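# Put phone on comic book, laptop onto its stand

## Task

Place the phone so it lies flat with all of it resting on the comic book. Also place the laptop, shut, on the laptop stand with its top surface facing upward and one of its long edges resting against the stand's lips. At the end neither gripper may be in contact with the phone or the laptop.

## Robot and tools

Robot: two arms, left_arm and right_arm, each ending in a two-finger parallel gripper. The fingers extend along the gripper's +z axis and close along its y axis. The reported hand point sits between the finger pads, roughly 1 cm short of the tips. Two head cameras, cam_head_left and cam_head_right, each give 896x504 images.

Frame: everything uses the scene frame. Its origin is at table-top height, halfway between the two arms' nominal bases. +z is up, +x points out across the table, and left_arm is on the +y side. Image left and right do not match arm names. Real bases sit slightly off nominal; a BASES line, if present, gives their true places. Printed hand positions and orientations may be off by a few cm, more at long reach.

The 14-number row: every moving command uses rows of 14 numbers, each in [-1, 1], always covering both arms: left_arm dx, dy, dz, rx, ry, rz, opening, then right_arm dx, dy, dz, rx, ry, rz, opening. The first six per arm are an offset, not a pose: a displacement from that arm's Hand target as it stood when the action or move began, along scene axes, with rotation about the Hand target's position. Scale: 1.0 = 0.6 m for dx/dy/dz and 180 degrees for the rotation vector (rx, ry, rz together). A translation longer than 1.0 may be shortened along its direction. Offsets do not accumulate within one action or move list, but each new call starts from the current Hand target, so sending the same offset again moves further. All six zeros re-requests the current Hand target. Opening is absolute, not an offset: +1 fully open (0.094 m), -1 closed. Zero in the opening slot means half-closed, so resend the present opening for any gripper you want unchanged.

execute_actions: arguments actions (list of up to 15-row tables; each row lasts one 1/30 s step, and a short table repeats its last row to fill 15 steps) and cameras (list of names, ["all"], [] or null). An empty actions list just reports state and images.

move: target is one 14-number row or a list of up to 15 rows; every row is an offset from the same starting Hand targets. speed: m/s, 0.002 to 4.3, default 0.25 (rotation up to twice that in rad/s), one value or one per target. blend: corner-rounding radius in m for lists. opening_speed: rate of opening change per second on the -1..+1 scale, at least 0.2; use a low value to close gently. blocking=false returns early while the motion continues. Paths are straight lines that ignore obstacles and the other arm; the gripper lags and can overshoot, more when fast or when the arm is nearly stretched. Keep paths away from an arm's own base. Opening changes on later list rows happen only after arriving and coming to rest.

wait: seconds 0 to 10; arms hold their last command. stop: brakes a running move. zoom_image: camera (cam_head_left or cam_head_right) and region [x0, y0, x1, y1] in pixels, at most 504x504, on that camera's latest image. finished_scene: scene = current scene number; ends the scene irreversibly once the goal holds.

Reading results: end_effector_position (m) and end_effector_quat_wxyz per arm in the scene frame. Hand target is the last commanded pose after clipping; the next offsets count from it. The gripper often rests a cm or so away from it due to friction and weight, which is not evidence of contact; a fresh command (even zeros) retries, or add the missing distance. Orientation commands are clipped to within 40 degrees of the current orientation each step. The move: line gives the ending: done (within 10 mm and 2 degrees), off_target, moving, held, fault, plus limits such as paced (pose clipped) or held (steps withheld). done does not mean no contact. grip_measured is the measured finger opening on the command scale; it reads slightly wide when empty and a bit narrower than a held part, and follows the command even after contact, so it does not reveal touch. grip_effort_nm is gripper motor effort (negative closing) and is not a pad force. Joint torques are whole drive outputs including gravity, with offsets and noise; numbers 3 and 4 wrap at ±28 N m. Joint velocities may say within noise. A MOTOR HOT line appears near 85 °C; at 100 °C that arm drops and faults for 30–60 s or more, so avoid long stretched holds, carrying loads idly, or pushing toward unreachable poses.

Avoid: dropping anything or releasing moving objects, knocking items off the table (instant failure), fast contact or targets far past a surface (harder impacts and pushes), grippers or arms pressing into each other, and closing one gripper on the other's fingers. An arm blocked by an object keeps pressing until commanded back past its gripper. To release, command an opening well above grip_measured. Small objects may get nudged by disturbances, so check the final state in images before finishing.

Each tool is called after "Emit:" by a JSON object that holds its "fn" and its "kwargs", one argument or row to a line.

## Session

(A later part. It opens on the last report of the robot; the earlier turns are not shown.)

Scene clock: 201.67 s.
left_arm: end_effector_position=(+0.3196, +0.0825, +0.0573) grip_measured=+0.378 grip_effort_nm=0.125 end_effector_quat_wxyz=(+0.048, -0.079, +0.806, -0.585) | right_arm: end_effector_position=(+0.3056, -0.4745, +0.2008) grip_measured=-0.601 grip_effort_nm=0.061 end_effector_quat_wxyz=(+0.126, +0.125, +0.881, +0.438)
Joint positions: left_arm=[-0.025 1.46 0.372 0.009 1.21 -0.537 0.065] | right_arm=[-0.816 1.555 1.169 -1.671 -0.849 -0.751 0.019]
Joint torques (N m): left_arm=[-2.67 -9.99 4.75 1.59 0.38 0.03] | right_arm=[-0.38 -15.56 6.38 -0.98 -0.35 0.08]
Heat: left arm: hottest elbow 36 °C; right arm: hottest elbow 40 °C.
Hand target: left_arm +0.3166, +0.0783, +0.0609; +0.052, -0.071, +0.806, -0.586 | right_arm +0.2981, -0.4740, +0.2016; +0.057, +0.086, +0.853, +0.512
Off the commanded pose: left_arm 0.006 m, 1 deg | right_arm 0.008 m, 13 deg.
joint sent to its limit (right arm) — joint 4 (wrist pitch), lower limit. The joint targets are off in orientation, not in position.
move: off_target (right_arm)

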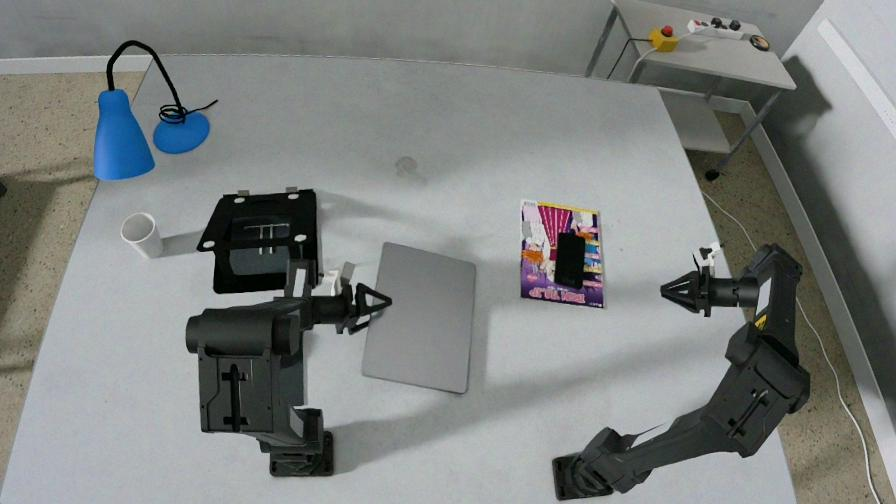

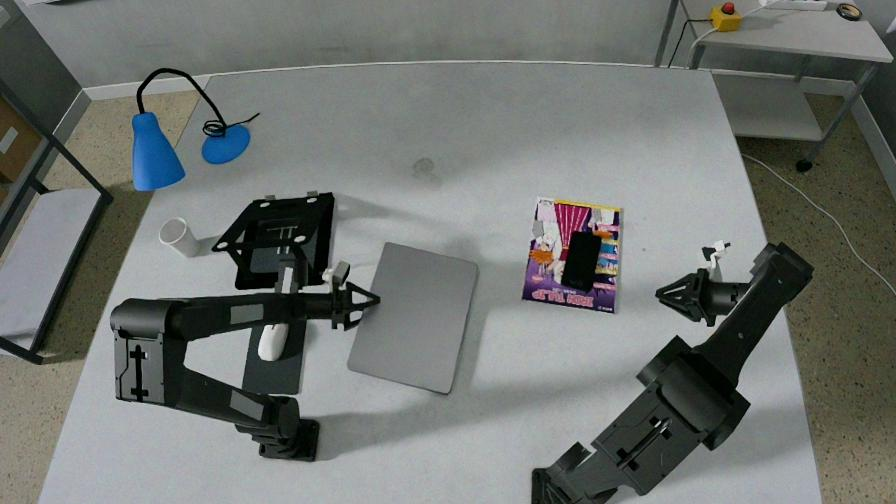

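Emit:
{"fn": "move", "kwargs": {
  "target": [0,0,0,-0.033,-0.006,0,0.38,0,0,0,0,0,0,-0.6],
  "speed": 0.1
}}

Emit:
{"fn": "move", "kwargs": {
  "target": [0,0,0,0,0,0,-0.4,0,0,0,0,0,0,-0.6],
  "opening_speed": 0.4,
  "cameras": ["all"]
}}

Emit:
{"fn": "zoom_image", "kwargs": {
  "camera": "cam_head_left",
  "region": [260, 240, 480, 400]
}}

Emit:
{"fn": "zoom_image", "kwargs": {
  "camera": "cam_head_right",
  "region": [260, 240, 480, 400]
}}

Scene clock: 210.93 s.
left_arm: end_effector_position=(+0.3194, +0.0777, +0.0640) grip_measured=+0.378 grip_effort_nm=0.120 end_effector_quat_wxyz=(+0.058, -0.062, +0.776, -0.625) | right_arm: end_effector_position=(+0.3056, -0.4745, +0.2008) grip_measured=-0.601 grip_effort_nm=0.066 end_effector_quat_wxyz=(+0.126, +0.125, +0.881, +0.438)
Joint positions: left_arm=[-0.025 1.519 0.335 0.276 1.3 -0.668 0.065] | right_arm=[-0.816 1.555 1.169 -1.671 -0.849 -0.751 0.019]
Joint torques (N m): left_arm=[-0.97 -8 4.25 1.73 0.52 0] | right_arm=[-0.38 -15.5 6.37 -0.96 -0.35 0.08]
Heat: left arm: hottest elbow 36 °C; right arm: hottest elbow 40 °C.
Hand target: left_arm +0.3167, +0.0783, +0.0609; +0.056, -0.068, +0.774, -0.627 | right_arm +0.2981, -0.4740, +0.2016; +0.057, +0.086, +0.853, +0.512
Off the commanded pose: left_arm 0.004 m, 1 deg | right_arm 0.008 m, 13 deg.
joint sent to its limit (right arm) — joint 4 (wrist pitch), lower limit. The joint targets are off in orientation, not in position.
move: off_target (right_arm)

Scene clock: 213.20 s.
left_arm: end_effector_position=(+0.3155, +0.0785, +0.0539) grip_measured=-0.396 grip_effort_nm=-0.144 end_effector_quat_wxyz=(+0.052, -0.074, +0.780, -0.619) | right_arm: end_effector_position=(+0.3056, -0.4745, +0.2008) grip_measured=-0.601 grip_effort_nm=0.056 end_effector_quat_wxyz=(+0.126, +0.125, +0.881, +0.438)
Joint positions: left_arm=[-0.025 1.541 0.324 0.287 1.282 -0.671 0.028] | right_arm=[-0.816 1.555 1.169 -1.671 -0.849 -0.751 0.019]
Joint torques (N m): left_arm=[-0.85 -9.76 4.57 1.87 1.29 -0.08] | right_arm=[-0.26 -15.62 6.37 -0.98 -0.36 0.07]
Heat: left arm: hottest elbow 36 °C; right arm: hottest elbow 40 °C.
Hand target: left_arm +0.3166, +0.0783, +0.0608; +0.056, -0.068, +0.774, -0.627 | right_arm +0.2981, -0.4740, +0.2016; +0.057, +0.086, +0.853, +0.512
Off the commanded pose: left_arm 0.007 m, 1 deg | right_arm 0.008 m, 13 deg.
joint sent to its limit (right arm) — joint 4 (wrist pitch), lower limit. The joint targets are off in orientation, not in position.
move: off_target (right_arm)

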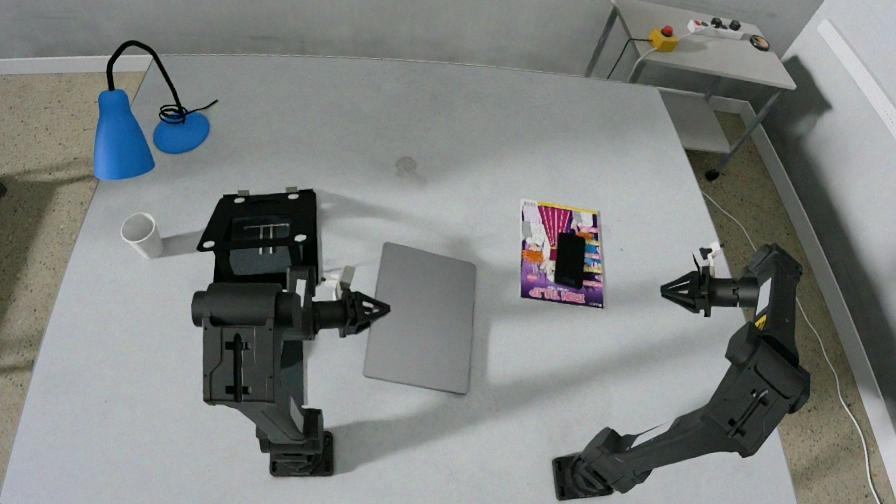

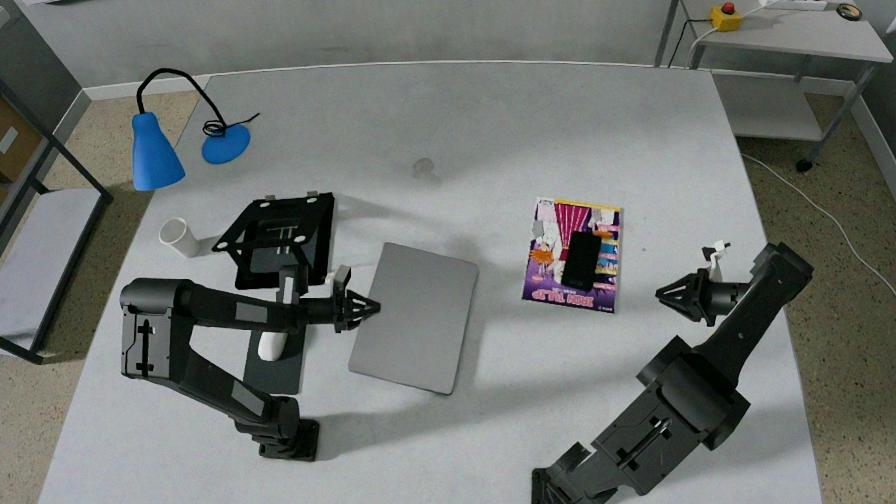

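Scaled by 2.291.

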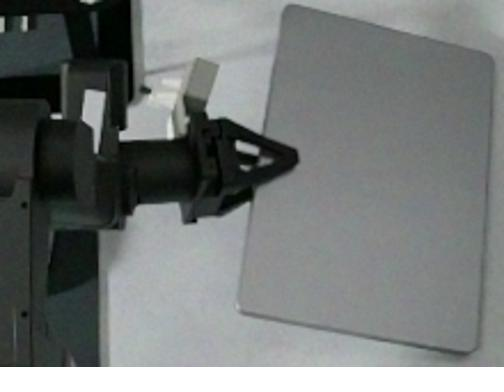

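Scaled by 2.291.

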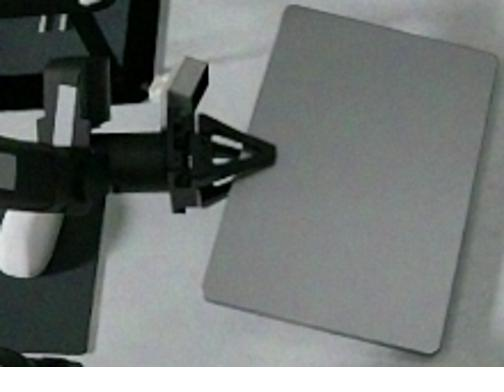

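Emit:
{"fn": "move", "kwargs": {
  "target": [0,0,-0.006,0,0,0,-0.85,0,0,0,0,0,0,-0.6],
  "opening_speed": 0.25,
  "cameras": ["all"]
}}

Emit:
{"fn": "zoom_image", "kwargs": {
  "camera": "cam_head_left",
  "region": [260, 240, 480, 400]
}}

Emit:
{"fn": "zoom_image", "kwargs": {
  "camera": "cam_head_right",
  "region": [260, 240, 480, 400]
}}

Scene clock: 218.20 s.
left_arm: end_effector_position=(+0.3146, +0.0784, +0.0502) grip_measured=-0.625 grip_effort_nm=-1.009 end_effector_quat_wxyz=(+0.062, -0.061, +0.781, -0.618) | right_arm: end_effector_position=(+0.3056, -0.4745, +0.2008) grip_measured=-0.601 grip_effort_nm=0.061 end_effector_quat_wxyz=(+0.126, +0.125, +0.881, +0.438)
Joint positions: left_arm=[-0.025 1.559 0.322 0.303 1.283 -0.634 0.018] | right_arm=[-0.816 1.555 1.169 -1.671 -0.849 -0.751 0.019]
Joint torques (N m): left_arm=[-0.97 -9.41 4.64 1.52 1.28 -0.37] | right_arm=[-0.44 -15.62 6.37 -0.98 -0.35 0.07]
Heat: left arm: hottest elbow 35 °C; right arm: hottest elbow 39 °C.
Hand target: left_arm +0.3166, +0.0783, +0.0573; +0.056, -0.068, +0.774, -0.627 | right_arm +0.2981, -0.4740, +0.2016; +0.057, +0.086, +0.853, +0.512
Off the commanded pose: left_arm 0.007 m, 2 deg | right_arm 0.008 m, 13 deg.
joint sent to its limit (right arm) — joint 4 (wrist pitch), lower limit. The joint targets are off in orientation, not in position.
move: off_target (right_arm)

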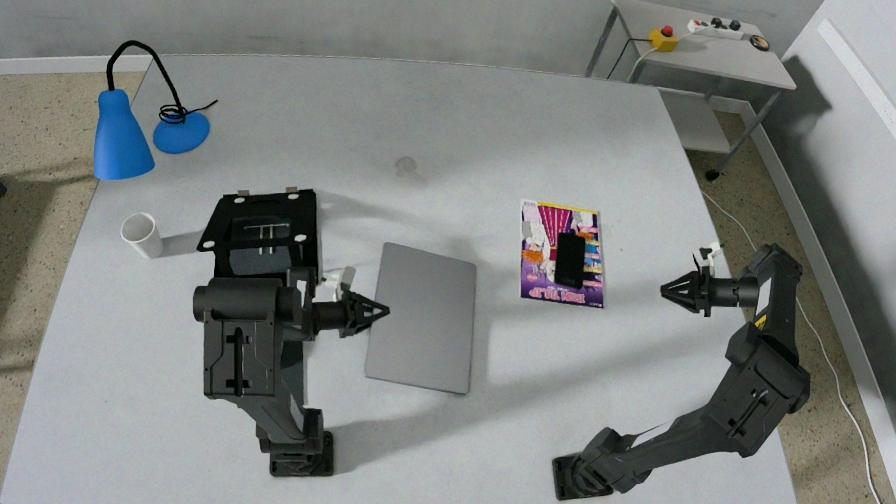

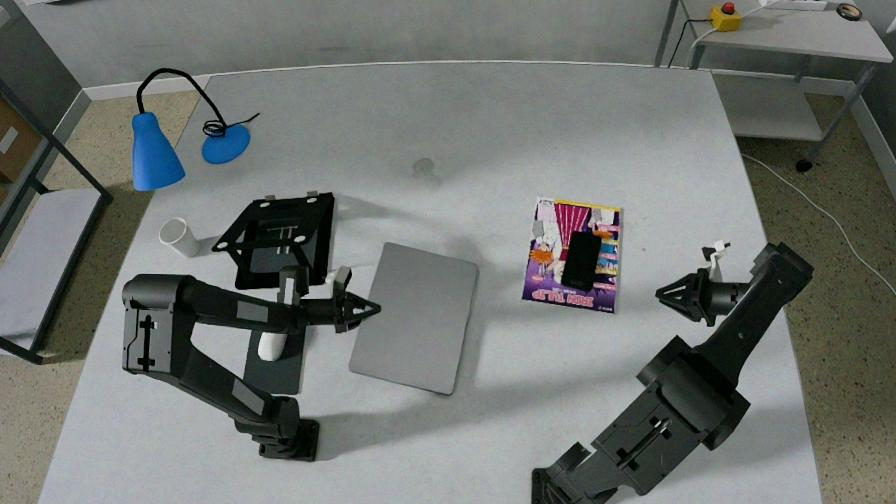

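Scaled by 2.291.

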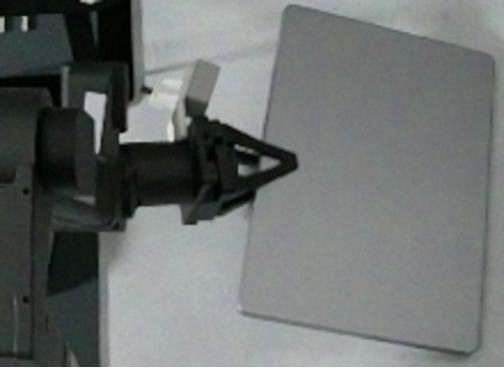

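Scaled by 2.291.

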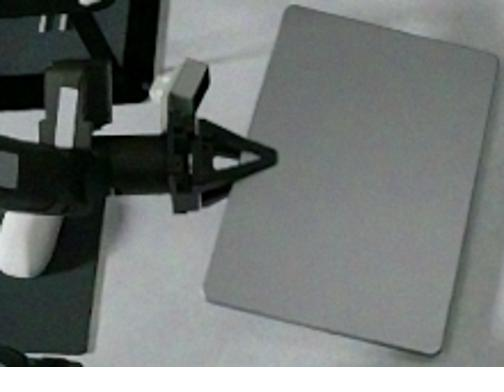

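Emit:
{"fn": "move", "kwargs": {
  "target": [
    [-0.005,-0.035,0.15,0.147,-0.021,0,-0.85,0,0,0,0,0,0,-0.6],
    [-0.018,-0.132,0.265,0.293,-0.041,0,-0.85,0,0,0,0,0,0,-0.6]
  ],
  "speed": 0.12,
  "blend": 0.03,
  "cameras": ["all"]
}}

Scene clock: 235.67 s.
left_arm: end_effector_position=(+0.2901, +0.0095, +0.1814) grip_measured=-0.627 grip_effort_nm=-1.009 end_effector_quat_wxyz=(+0.114, +0.027, +0.970, -0.212) | right_arm: end_effector_position=(+0.3056, -0.4745, +0.2008) grip_measured=-0.601 grip_effort_nm=0.056 end_effector_quat_wxyz=(+0.126, +0.125, +0.881, +0.438)
Joint positions: left_arm=[-0.653 0.992 0.769 -0.909 0.218 -0.617 0.018] | right_arm=[-0.816 1.555 1.169 -1.671 -0.849 -0.751 0.019]
Joint torques (N m): left_arm=[-1.67 -6.42 18.58 -0.12 -0.32 -0.48] | right_arm=[-0.38 -15.56 6.37 -0.95 -0.35 0.08]
Heat: left arm: hottest elbow 36 °C; right arm: hottest elbow 39 °C.
Hand target: left_arm +0.3058, -0.0010, +0.2163; +0.128, +0.003, +0.967, -0.222 | right_arm +0.2981, -0.4740, +0.2016; +0.057, +0.086, +0.853, +0.512
Off the commanded pose: left_arm 0.040 m, 3 deg | right_arm 0.008 m, 13 deg.
joint sent to its limit (right arm) — joint 4 (wrist pitch), lower limit. The joint targets are off in orientation, not in position.
move: off_target (left_arm, right_arm)

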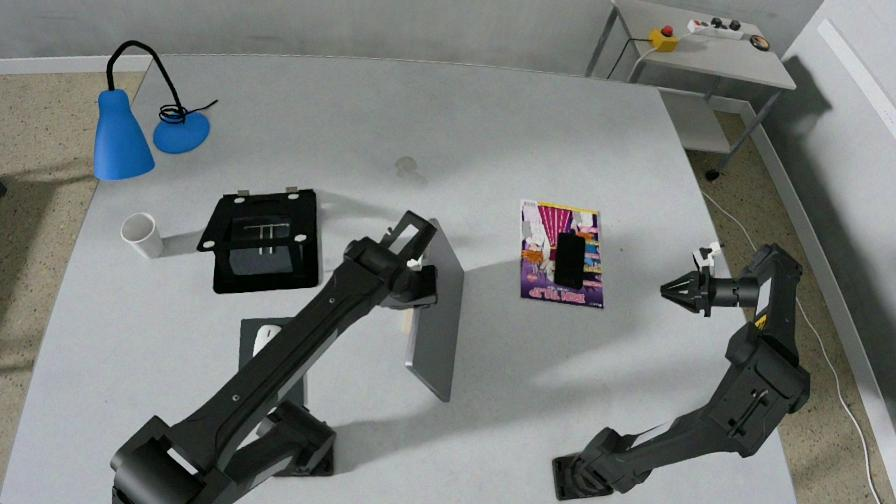

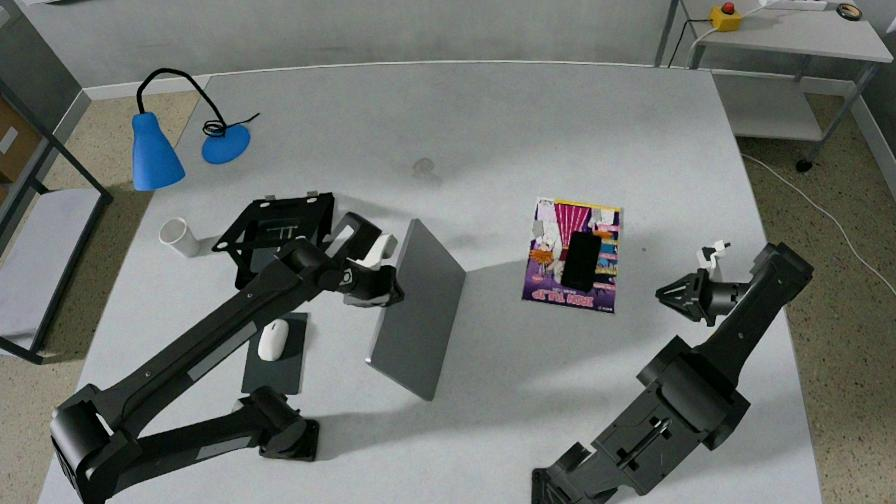

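Emit:
{"fn": "move", "kwargs": {
  "target": [
    [-0.01,-0.03,0.1,0.08,-0.011,0,-0.85,0,0,0,0,0,0,-0.6],
    [-0.03,0,0.36,0.12,-0.017,0,-0.85,0,0,0,0,0,0,-0.6]
  ],
  "speed": 0.12,
  "blend": 0.03,
  "cameras": ["all"]
}}

Scene clock: 242.50 s.
left_arm: end_effector_position=(+0.2791, +0.0140, +0.3484) grip_measured=-0.634 grip_effort_nm=-1.009 end_effector_quat_wxyz=(+0.095, +0.038, +0.995, +0.013) | right_arm: end_effector_position=(+0.3056, -0.4745, +0.2008) grip_measured=-0.601 grip_effort_nm=0.056 end_effector_quat_wxyz=(+0.126, +0.125, +0.881, +0.438)
Joint positions: left_arm=[-0.848 1.168 1.392 -1.678 -0.152 -0.735 0.017] | right_arm=[-0.816 1.555 1.169 -1.671 -0.849 -0.751 0.019]
Joint torques (N m): left_arm=[-2.78 -11.69 24.87 0.34 -0.47 -0.07] | right_arm=[-0.38 -15.5 6.37 -0.99 -0.36 0.07]
Heat: left arm: hottest elbow 39 °C; right arm: hottest elbow 39 °C.
Hand target: left_arm +0.2877, -0.0009, +0.4323; +0.151, +0.033, +0.987, -0.036 | right_arm +0.2981, -0.4740, +0.2016; +0.057, +0.086, +0.853, +0.512
Off the commanded pose: left_arm 0.086 m, 9 deg | right_arm 0.008 m, 13 deg.
joint sent to its limit (left arm) — joint 4 (wrist pitch), lower limit. The joint targets are off in position and orientation.
joint sent to its limit (right arm) — joint 4 (wrist pitch), lower limit. The joint targets are off in orientation, not in position.
move: off_target (left_arm, right_arm)

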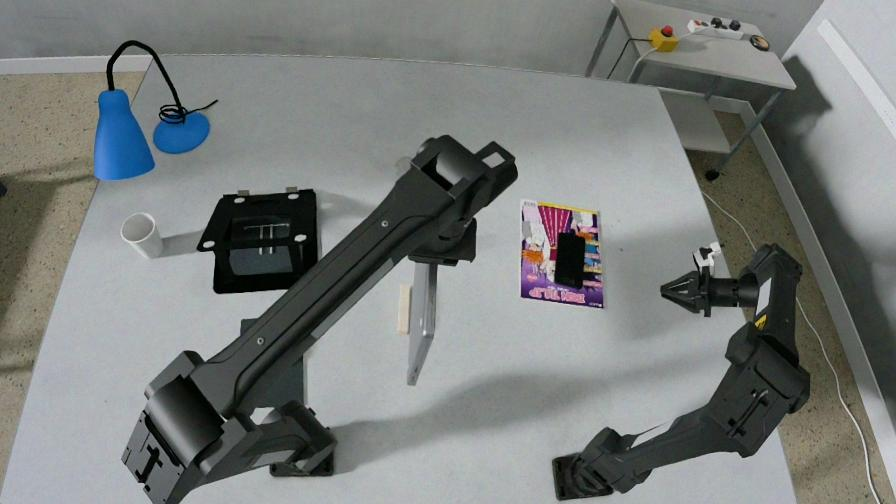

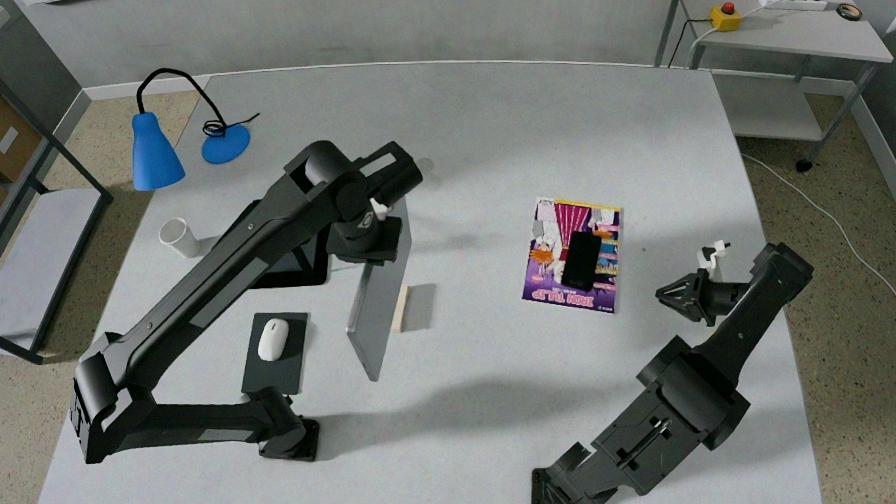

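Emit:
{"fn": "move", "kwargs": {
  "target": [0.037,0.45,-0.01,-0.127,-0.110,0.545,-0.85,0,0,0,0,0,0,-0.6],
  "speed": 0.14,
  "cameras": ["all"]
}}

Emit:
{"fn": "zoom_image", "kwargs": {
  "camera": "cam_head_left",
  "region": [160, 140, 420, 340]
}}

Emit:
{"fn": "zoom_image", "kwargs": {
  "camera": "cam_head_right",
  "region": [160, 140, 420, 340]
}}

Scene clock: 268.93 s.
left_arm: end_effector_position=(+0.3083, +0.2615, +0.3842) grip_measured=-0.634 grip_effort_nm=-1.013 end_effector_quat_wxyz=(-0.226, +0.729, -0.646, +0.019) | right_arm: end_effector_position=(+0.3056, -0.4745, +0.2008) grip_measured=-0.601 grip_effort_nm=0.061 end_effector_quat_wxyz=(+0.126, +0.125, +0.881, +0.438)
Joint positions: left_arm=[-0.176 0.922 1.286 -1.642 -0.356 -1.786 0.017] | right_arm=[-0.816 1.555 1.169 -1.671 -0.849 -0.751 0.019]
Joint torques (N m): left_arm=[0.03 -9.35 14.79 2.82 -1.15 -0.15] | right_arm=[-0.32 -15.62 6.37 -0.96 -0.35 0.08]
Motor temperatures (°C): left_arm=[22 27 50 24 28 24 28] | right_arm=[26 36 39 25 24 23 25]
Heat: left arm: hottest elbow 50 °C; right arm: hottest elbow 39 °C.
Hand target: left_arm +0.3100, +0.2691, +0.4263; -0.276, +0.737, -0.612, +0.077 | right_arm +0.2981, -0.4740, +0.2016; +0.057, +0.086, +0.853, +0.512
Off the commanded pose: left_arm 0.043 m, 10 deg | right_arm 0.008 m, 13 deg.
joint sent to its limit (right arm) — joint 4 (wrist pitch), lower limit. The joint targets are off in orientation, not in position.
move: off_target (left_arm, right_arm)

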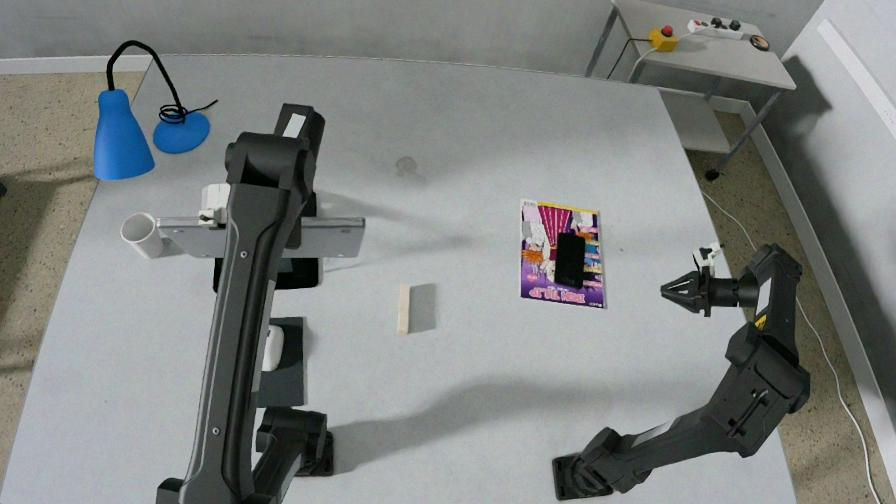

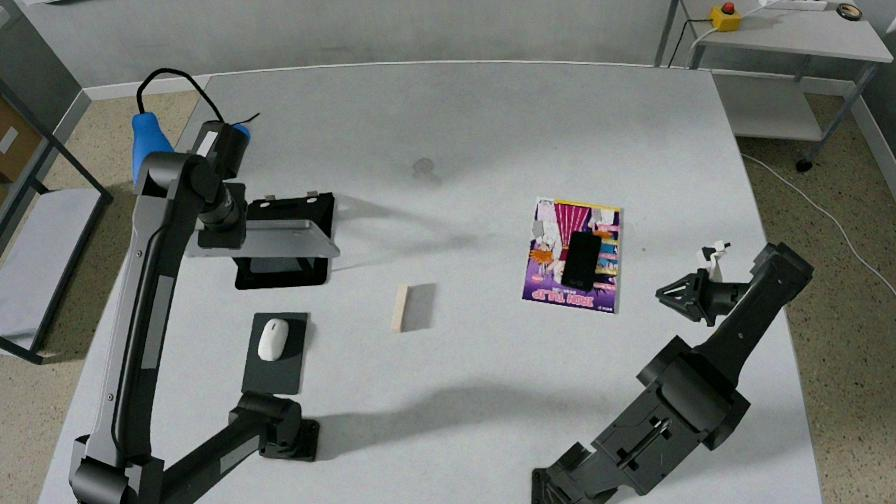

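Scaled by 1.938.

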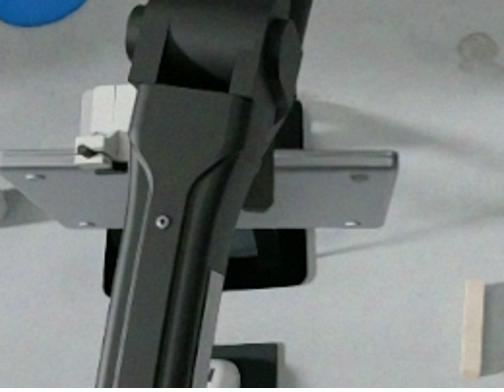

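Scaled by 1.938.

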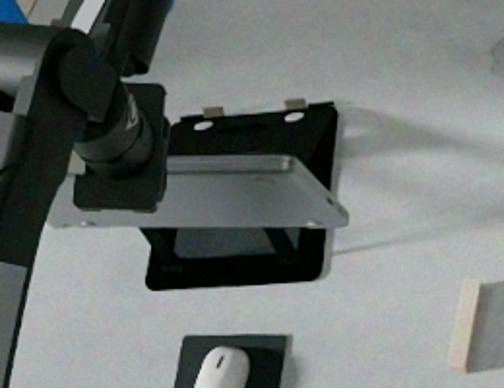

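Emit:
{"fn": "move", "kwargs": {
  "target": [0.13,0.10,0.0,0.011,-0.099,0,-0.85,0,0,0,0,0,0,-0.6],
  "speed": 0.12,
  "cameras": ["all"]
}}

Emit:
{"fn": "zoom_image", "kwargs": {
  "camera": "cam_head_left",
  "region": [140, 120, 400, 320]
}}

Emit:
{"fn": "zoom_image", "kwargs": {
  "camera": "cam_head_right",
  "region": [140, 120, 400, 320]
}}

Scene clock: 277.10 s.
left_arm: end_effector_position=(+0.3808, +0.3211, +0.3515) grip_measured=-0.634 grip_effort_nm=-1.009 end_effector_quat_wxyz=(-0.299, +0.728, -0.608, +0.108) | right_arm: end_effector_position=(+0.3056, -0.4745, +0.2008) grip_measured=-0.601 grip_effort_nm=0.061 end_effector_quat_wxyz=(+0.126, +0.125, +0.881, +0.438)
Joint positions: left_arm=[0.073 0.918 1.121 -1.171 -0.252 -1.569 0.017] | right_arm=[-0.816 1.555 1.169 -1.671 -0.849 -0.751 0.019]
Joint torques (N m): left_arm=[-0.44 -12.69 16.54 4.29 -0.59 0.01] | right_arm=[-0.32 -15.62 6.39 -0.98 -0.35 0.07]
Heat: left arm: hottest elbow 49 °C; right arm: hottest elbow 39 °C.
Hand target: left_arm +0.3880, +0.3291, +0.4262; -0.380, +0.711, -0.564, +0.180 | right_arm +0.2981, -0.4740, +0.2016; +0.057, +0.086, +0.853, +0.512
Off the commanded pose: left_arm 0.076 m, 14 deg | right_arm 0.008 m, 13 deg.
joint sent to its limit (right arm) — joint 4 (wrist pitch), lower limit. The joint targets are off in orientation, not in position.
move: off_target (left_arm, right_arm)

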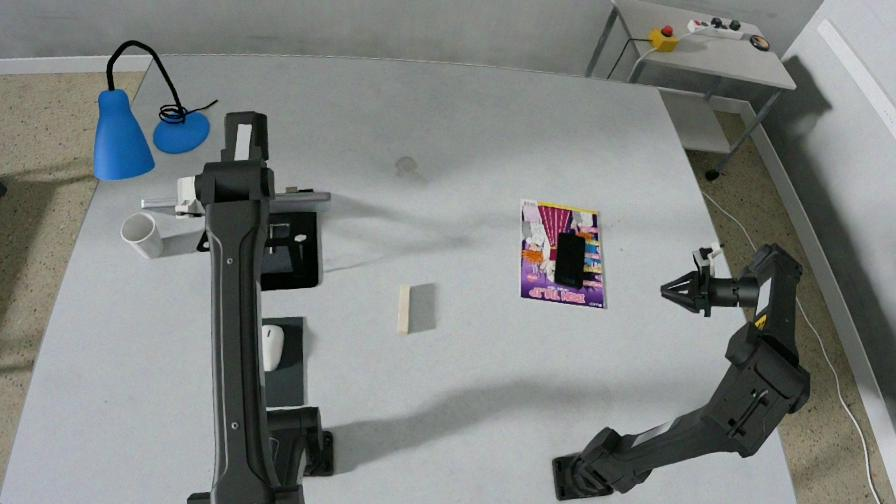

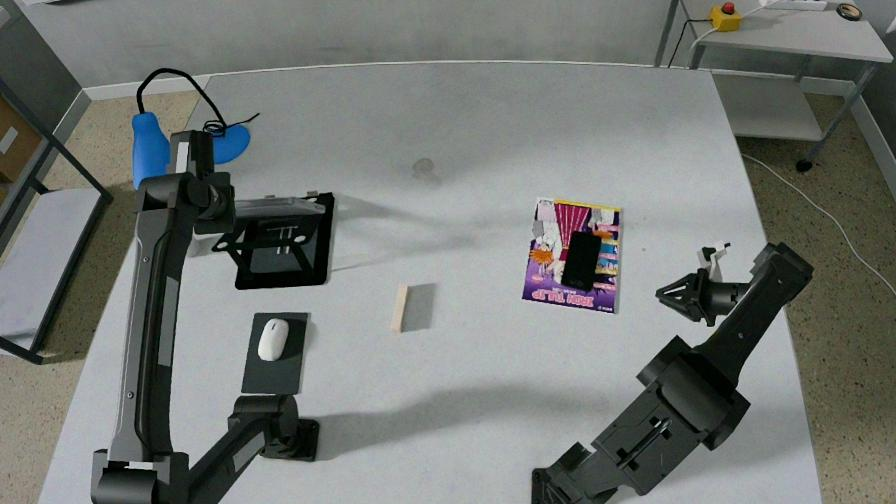

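Scaled by 1.938.

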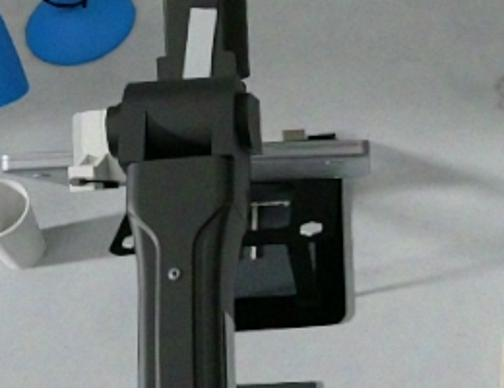

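Scaled by 1.938.

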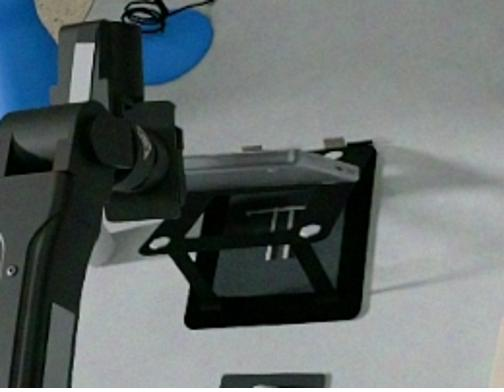

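Emit:
{"fn": "move", "kwargs": {
  "target": [0.1,0.055,-0.03,0.0075,-0.066,0,-0.85,0,0,0,0,0,0,-0.6],
  "speed": 0.1,
  "cameras": ["all"]
}}

Emit:
{"fn": "zoom_image", "kwargs": {
  "camera": "cam_head_left",
  "region": [140, 120, 400, 320]
}}

Emit:
{"fn": "zoom_image", "kwargs": {
  "camera": "cam_head_right",
  "region": [140, 120, 400, 320]
}}

Scene clock: 284.93 s.
left_arm: end_effector_position=(+0.4305, +0.3516, +0.3171) grip_measured=-0.635 grip_effort_nm=-1.009 end_effector_quat_wxyz=(-0.355, +0.716, -0.576, +0.174) | right_arm: end_effector_position=(+0.3056, -0.4745, +0.2008) grip_measured=-0.601 grip_effort_nm=0.061 end_effector_quat_wxyz=(+0.126, +0.125, +0.881, +0.438)
Joint positions: left_arm=[0.165 0.951 0.974 -0.795 -0.177 -1.518 0.017] | right_arm=[-0.816 1.555 1.169 -1.671 -0.849 -0.751 0.019]
Joint torques (N m): left_arm=[-0.79 -12.16 17.94 5.38 -0.27 -0.02] | right_arm=[-0.32 -15.56 6.37 -0.96 -0.35 0.07]
Heat: left arm: hottest elbow 49 °C; right arm: hottest elbow 39 °C.
Hand target: left_arm +0.4481, +0.3620, +0.4082; -0.444, +0.684, -0.524, +0.246 | right_arm +0.2981, -0.4740, +0.2016; +0.057, +0.086, +0.853, +0.512
Off the commanded pose: left_arm 0.093 m, 15 deg | right_arm 0.008 m, 13 deg.
joint sent to its limit (right arm) — joint 4 (wrist pitch), lower limit. The joint targets are off in orientation, not in position.
move: off_target (left_arm, right_arm)

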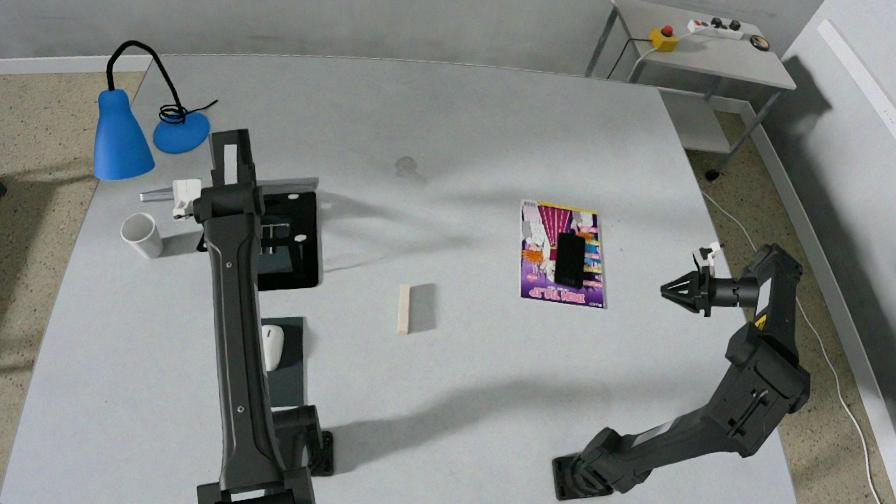

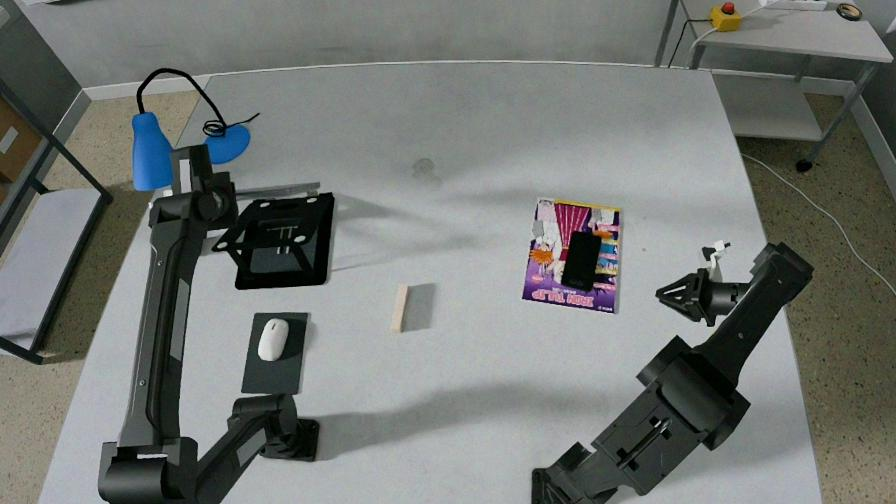

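Scaled by 1.938.

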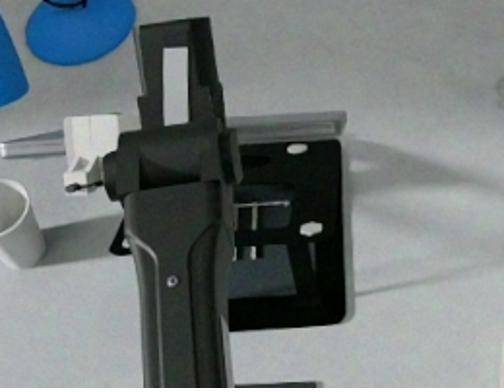

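Scaled by 1.938.

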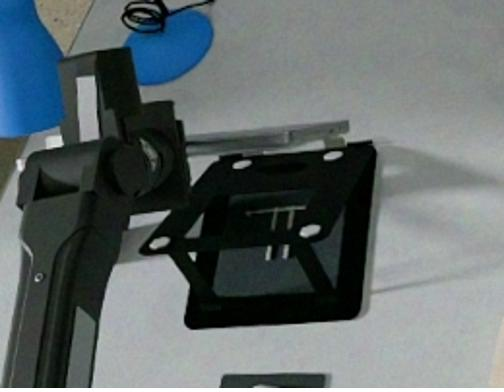

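Emit:
{"fn": "move", "kwargs": {
  "target": [0.035,0.0,-0.18,0,0,0,-0.85,0,0,0,0,0,0,-0.6],
  "speed": 0.08,
  "cameras": ["all"]
}}

Emit:
{"fn": "zoom_image", "kwargs": {
  "camera": "cam_head_left",
  "region": [140, 120, 400, 320]
}}

Emit:
{"fn": "zoom_image", "kwargs": {
  "camera": "cam_head_right",
  "region": [140, 120, 400, 320]
}}

Scene clock: 292.80 s.
left_arm: end_effector_position=(+0.4378, +0.3537, +0.2173) grip_measured=-0.635 grip_effort_nm=-1.009 end_effector_quat_wxyz=(-0.362, +0.715, -0.571, +0.178) | right_arm: end_effector_position=(+0.3056, -0.4745, +0.2008) grip_measured=-0.601 grip_effort_nm=0.061 end_effector_quat_wxyz=(+0.126, +0.125, +0.881, +0.438)
Joint positions: left_arm=[0.165 1.004 0.733 -0.485 -0.181 -1.523 0.017] | right_arm=[-0.816 1.555 1.169 -1.671 -0.849 -0.751 0.019]
Joint torques (N m): left_arm=[-1.14 -12.4 17.06 5.55 -0.5 -0.01] | right_arm=[-0.38 -15.56 6.35 -0.95 -0.35 0.08]
Heat: left arm: hottest elbow 48 °C; right arm: hottest elbow 39 °C.
Hand target: left_arm +0.4690, +0.3620, +0.3002; -0.444, +0.684, -0.524, +0.246 | right_arm +0.2981, -0.4740, +0.2016; +0.057, +0.086, +0.853, +0.512
Off the commanded pose: left_arm 0.089 m, 14 deg | right_arm 0.008 m, 13 deg.
joint sent to its limit (right arm) — joint 4 (wrist pitch), lower limit. The joint targets are off in orientation, not in position.
move: off_target (left_arm, right_arm)

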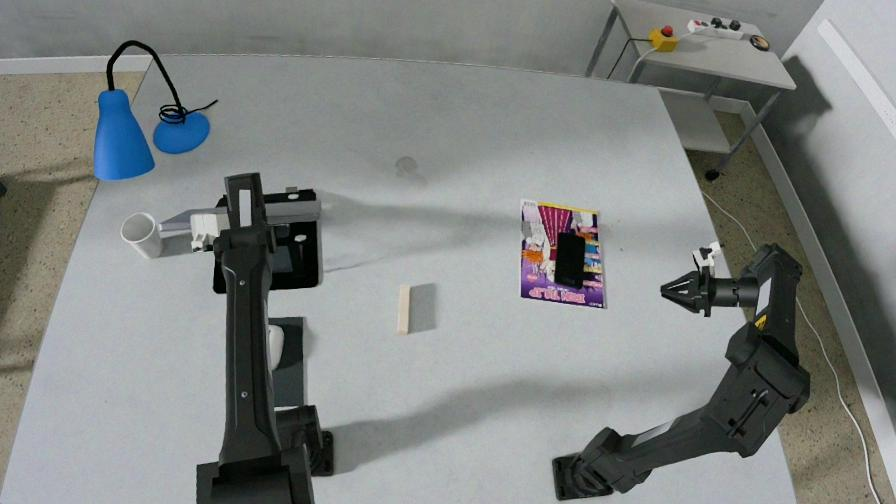

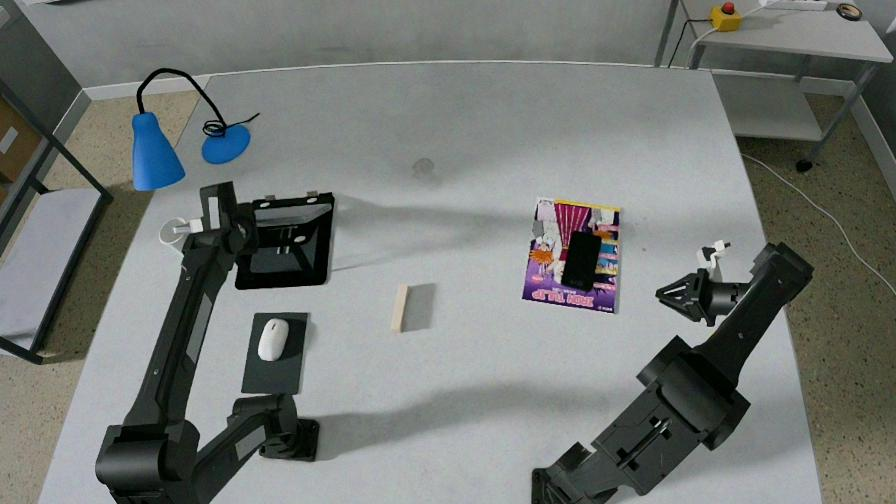

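Scaled by 1.938.

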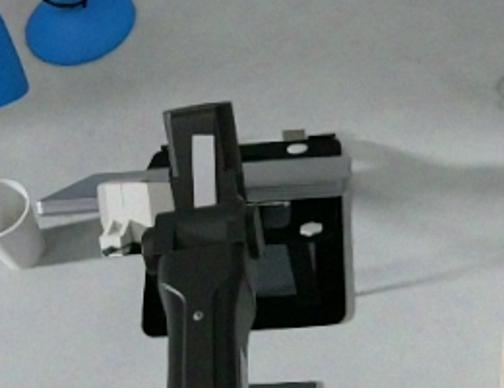

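Scaled by 1.938.

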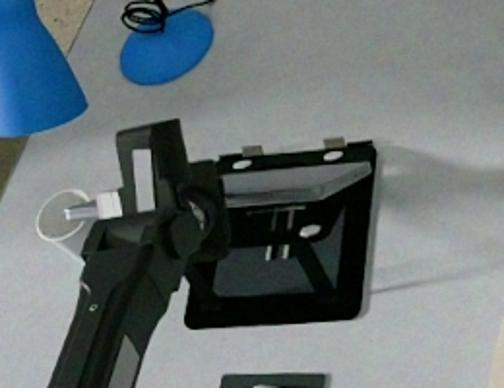

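Emit:
{"fn": "move", "kwargs": {
  "target": [0.04,0.0,-0.075,0,0,0,-0.85,0,0,0,0,0,0,-0.6],
  "speed": 0.06,
  "cameras": ["all"]
}}

Emit:
{"fn": "zoom_image", "kwargs": {
  "camera": "cam_head_left",
  "region": [150, 150, 350, 310]
}}

Emit:
{"fn": "zoom_image", "kwargs": {
  "camera": "cam_head_right",
  "region": [150, 150, 350, 310]
}}

Scene clock: 300.40 s.
left_arm: end_effector_position=(+0.4650, +0.3600, +0.1871) grip_measured=-0.635 grip_effort_nm=-1.009 end_effector_quat_wxyz=(-0.377, +0.714, -0.558, +0.190) | right_arm: end_effector_position=(+0.3056, -0.4745, +0.2008) grip_measured=-0.601 grip_effort_nm=0.061 end_effector_quat_wxyz=(+0.126, +0.125, +0.881, +0.438)
Joint positions: left_arm=[0.164 1.114 0.698 -0.297 -0.189 -1.536 0.017] | right_arm=[-0.816 1.555 1.169 -1.671 -0.849 -0.751 0.019]
Joint torques (N m): left_arm=[-2.2 -12.69 15.19 4.98 -0.58 0.05] | right_arm=[-0.32 -15.56 6.41 -0.95 -0.35 0.08]
Heat: left arm: hottest elbow 47 °C; right arm: hottest elbow 38 °C.
Hand target: left_arm +0.4930, +0.3621, +0.2553; -0.444, +0.684, -0.523, +0.246 | right_arm +0.2981, -0.4740, +0.2016; +0.057, +0.086, +0.853, +0.512
Off the commanded pose: left_arm 0.074 m, 11 deg | right_arm 0.008 m, 13 deg.
joint sent to its limit (right arm) — joint 4 (wrist pitch), lower limit. The joint targets are off in orientation, not in position.
move: off_target (left_arm, right_arm)

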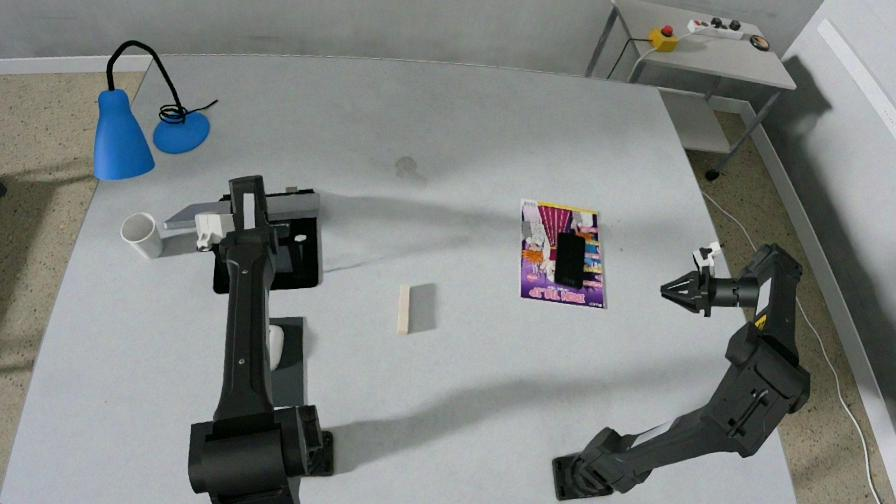

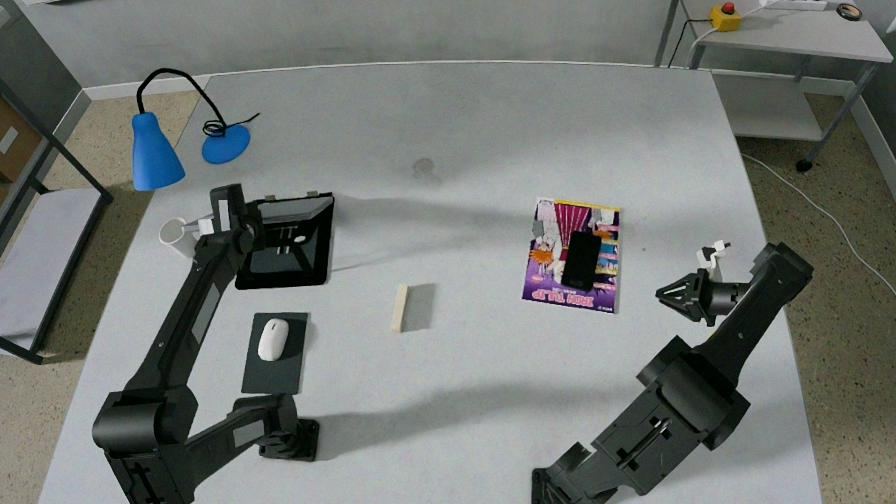

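Scaled by 2.520.

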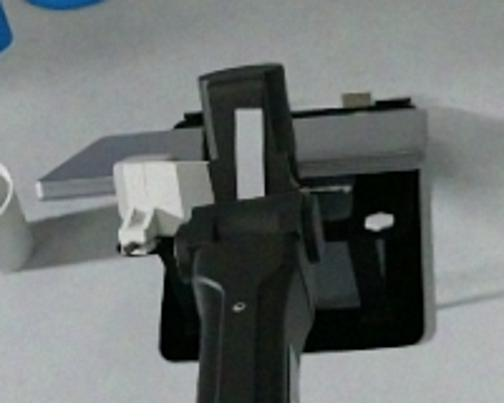

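Scaled by 2.520.

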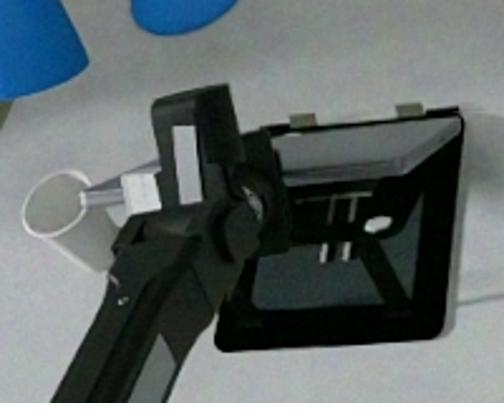

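Emit:
{"fn": "move", "kwargs": {
  "target": [0.035,0.0,-0.06,0,0,0,-0.85,0,0,0,0,0,0,-0.6],
  "speed": 0.05,
  "cameras": ["all"]
}}

Emit:
{"fn": "zoom_image", "kwargs": {
  "camera": "cam_head_left",
  "region": [150, 150, 350, 310]
}}

Emit:
{"fn": "zoom_image", "kwargs": {
  "camera": "cam_head_right",
  "region": [150, 150, 350, 310]
}}

Scene clock: 306.23 s.
left_arm: end_effector_position=(+0.4884, +0.3628, +0.1640) grip_measured=-0.635 grip_effort_nm=-1.009 end_effector_quat_wxyz=(-0.390, +0.711, -0.550, +0.199) | right_arm: end_effector_position=(+0.3056, -0.4745, +0.2008) grip_measured=-0.601 grip_effort_nm=0.056 end_effector_quat_wxyz=(+0.126, +0.125, +0.881, +0.438)
Joint positions: left_arm=[0.156 1.215 0.687 -0.152 -0.201 -1.543 0.017] | right_arm=[-0.816 1.555 1.169 -1.671 -0.849 -0.751 0.019]
Joint torques (N m): left_arm=[-2.26 -12.98 13.71 4.45 -0.52 0.1] | right_arm=[-0.26 -15.62 6.38 -0.99 -0.35 0.08]
Heat: left arm: hottest elbow 47 °C; right arm: hottest elbow 38 °C.
Hand target: left_arm +0.5140, +0.3620, +0.2191; -0.444, +0.684, -0.524, +0.246 | right_arm +0.2981, -0.4740, +0.2016; +0.057, +0.086, +0.853, +0.512
Off the commanded pose: left_arm 0.061 m, 9 deg | right_arm 0.008 m, 13 deg.
joint sent to its limit (right arm) — joint 4 (wrist pitch), lower limit. The joint targets are off in orientation, not in position.
move: off_target (left_arm, right_arm)

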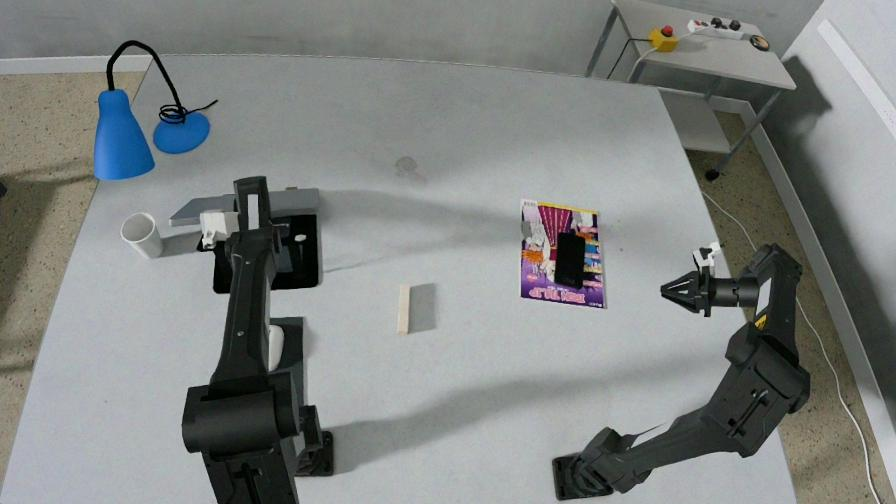

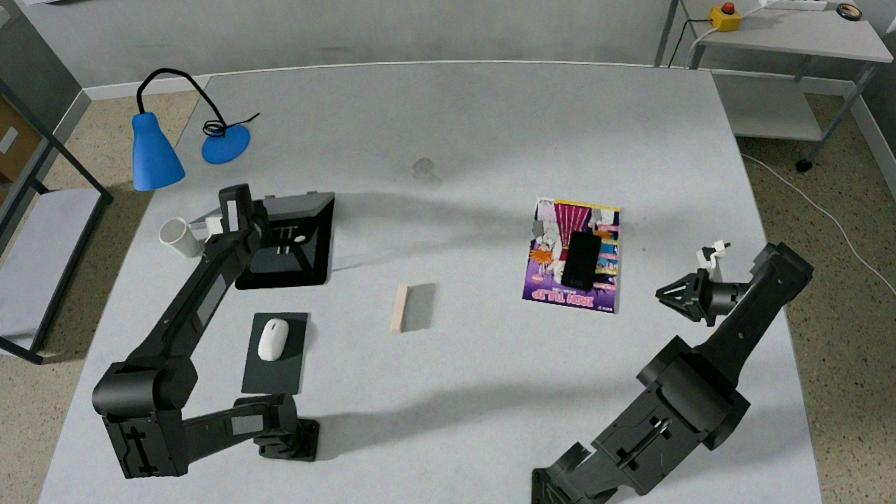

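Scaled by 2.520.

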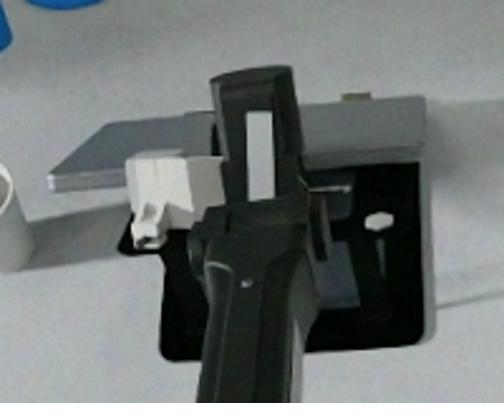

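Scaled by 2.520.

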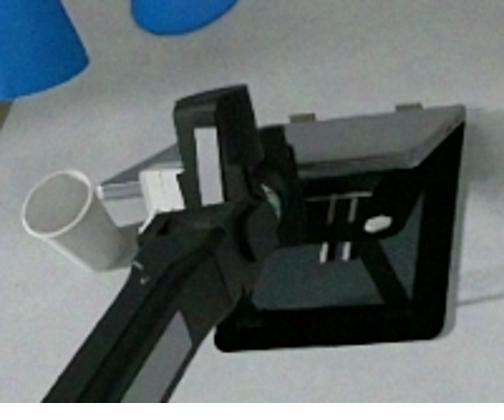

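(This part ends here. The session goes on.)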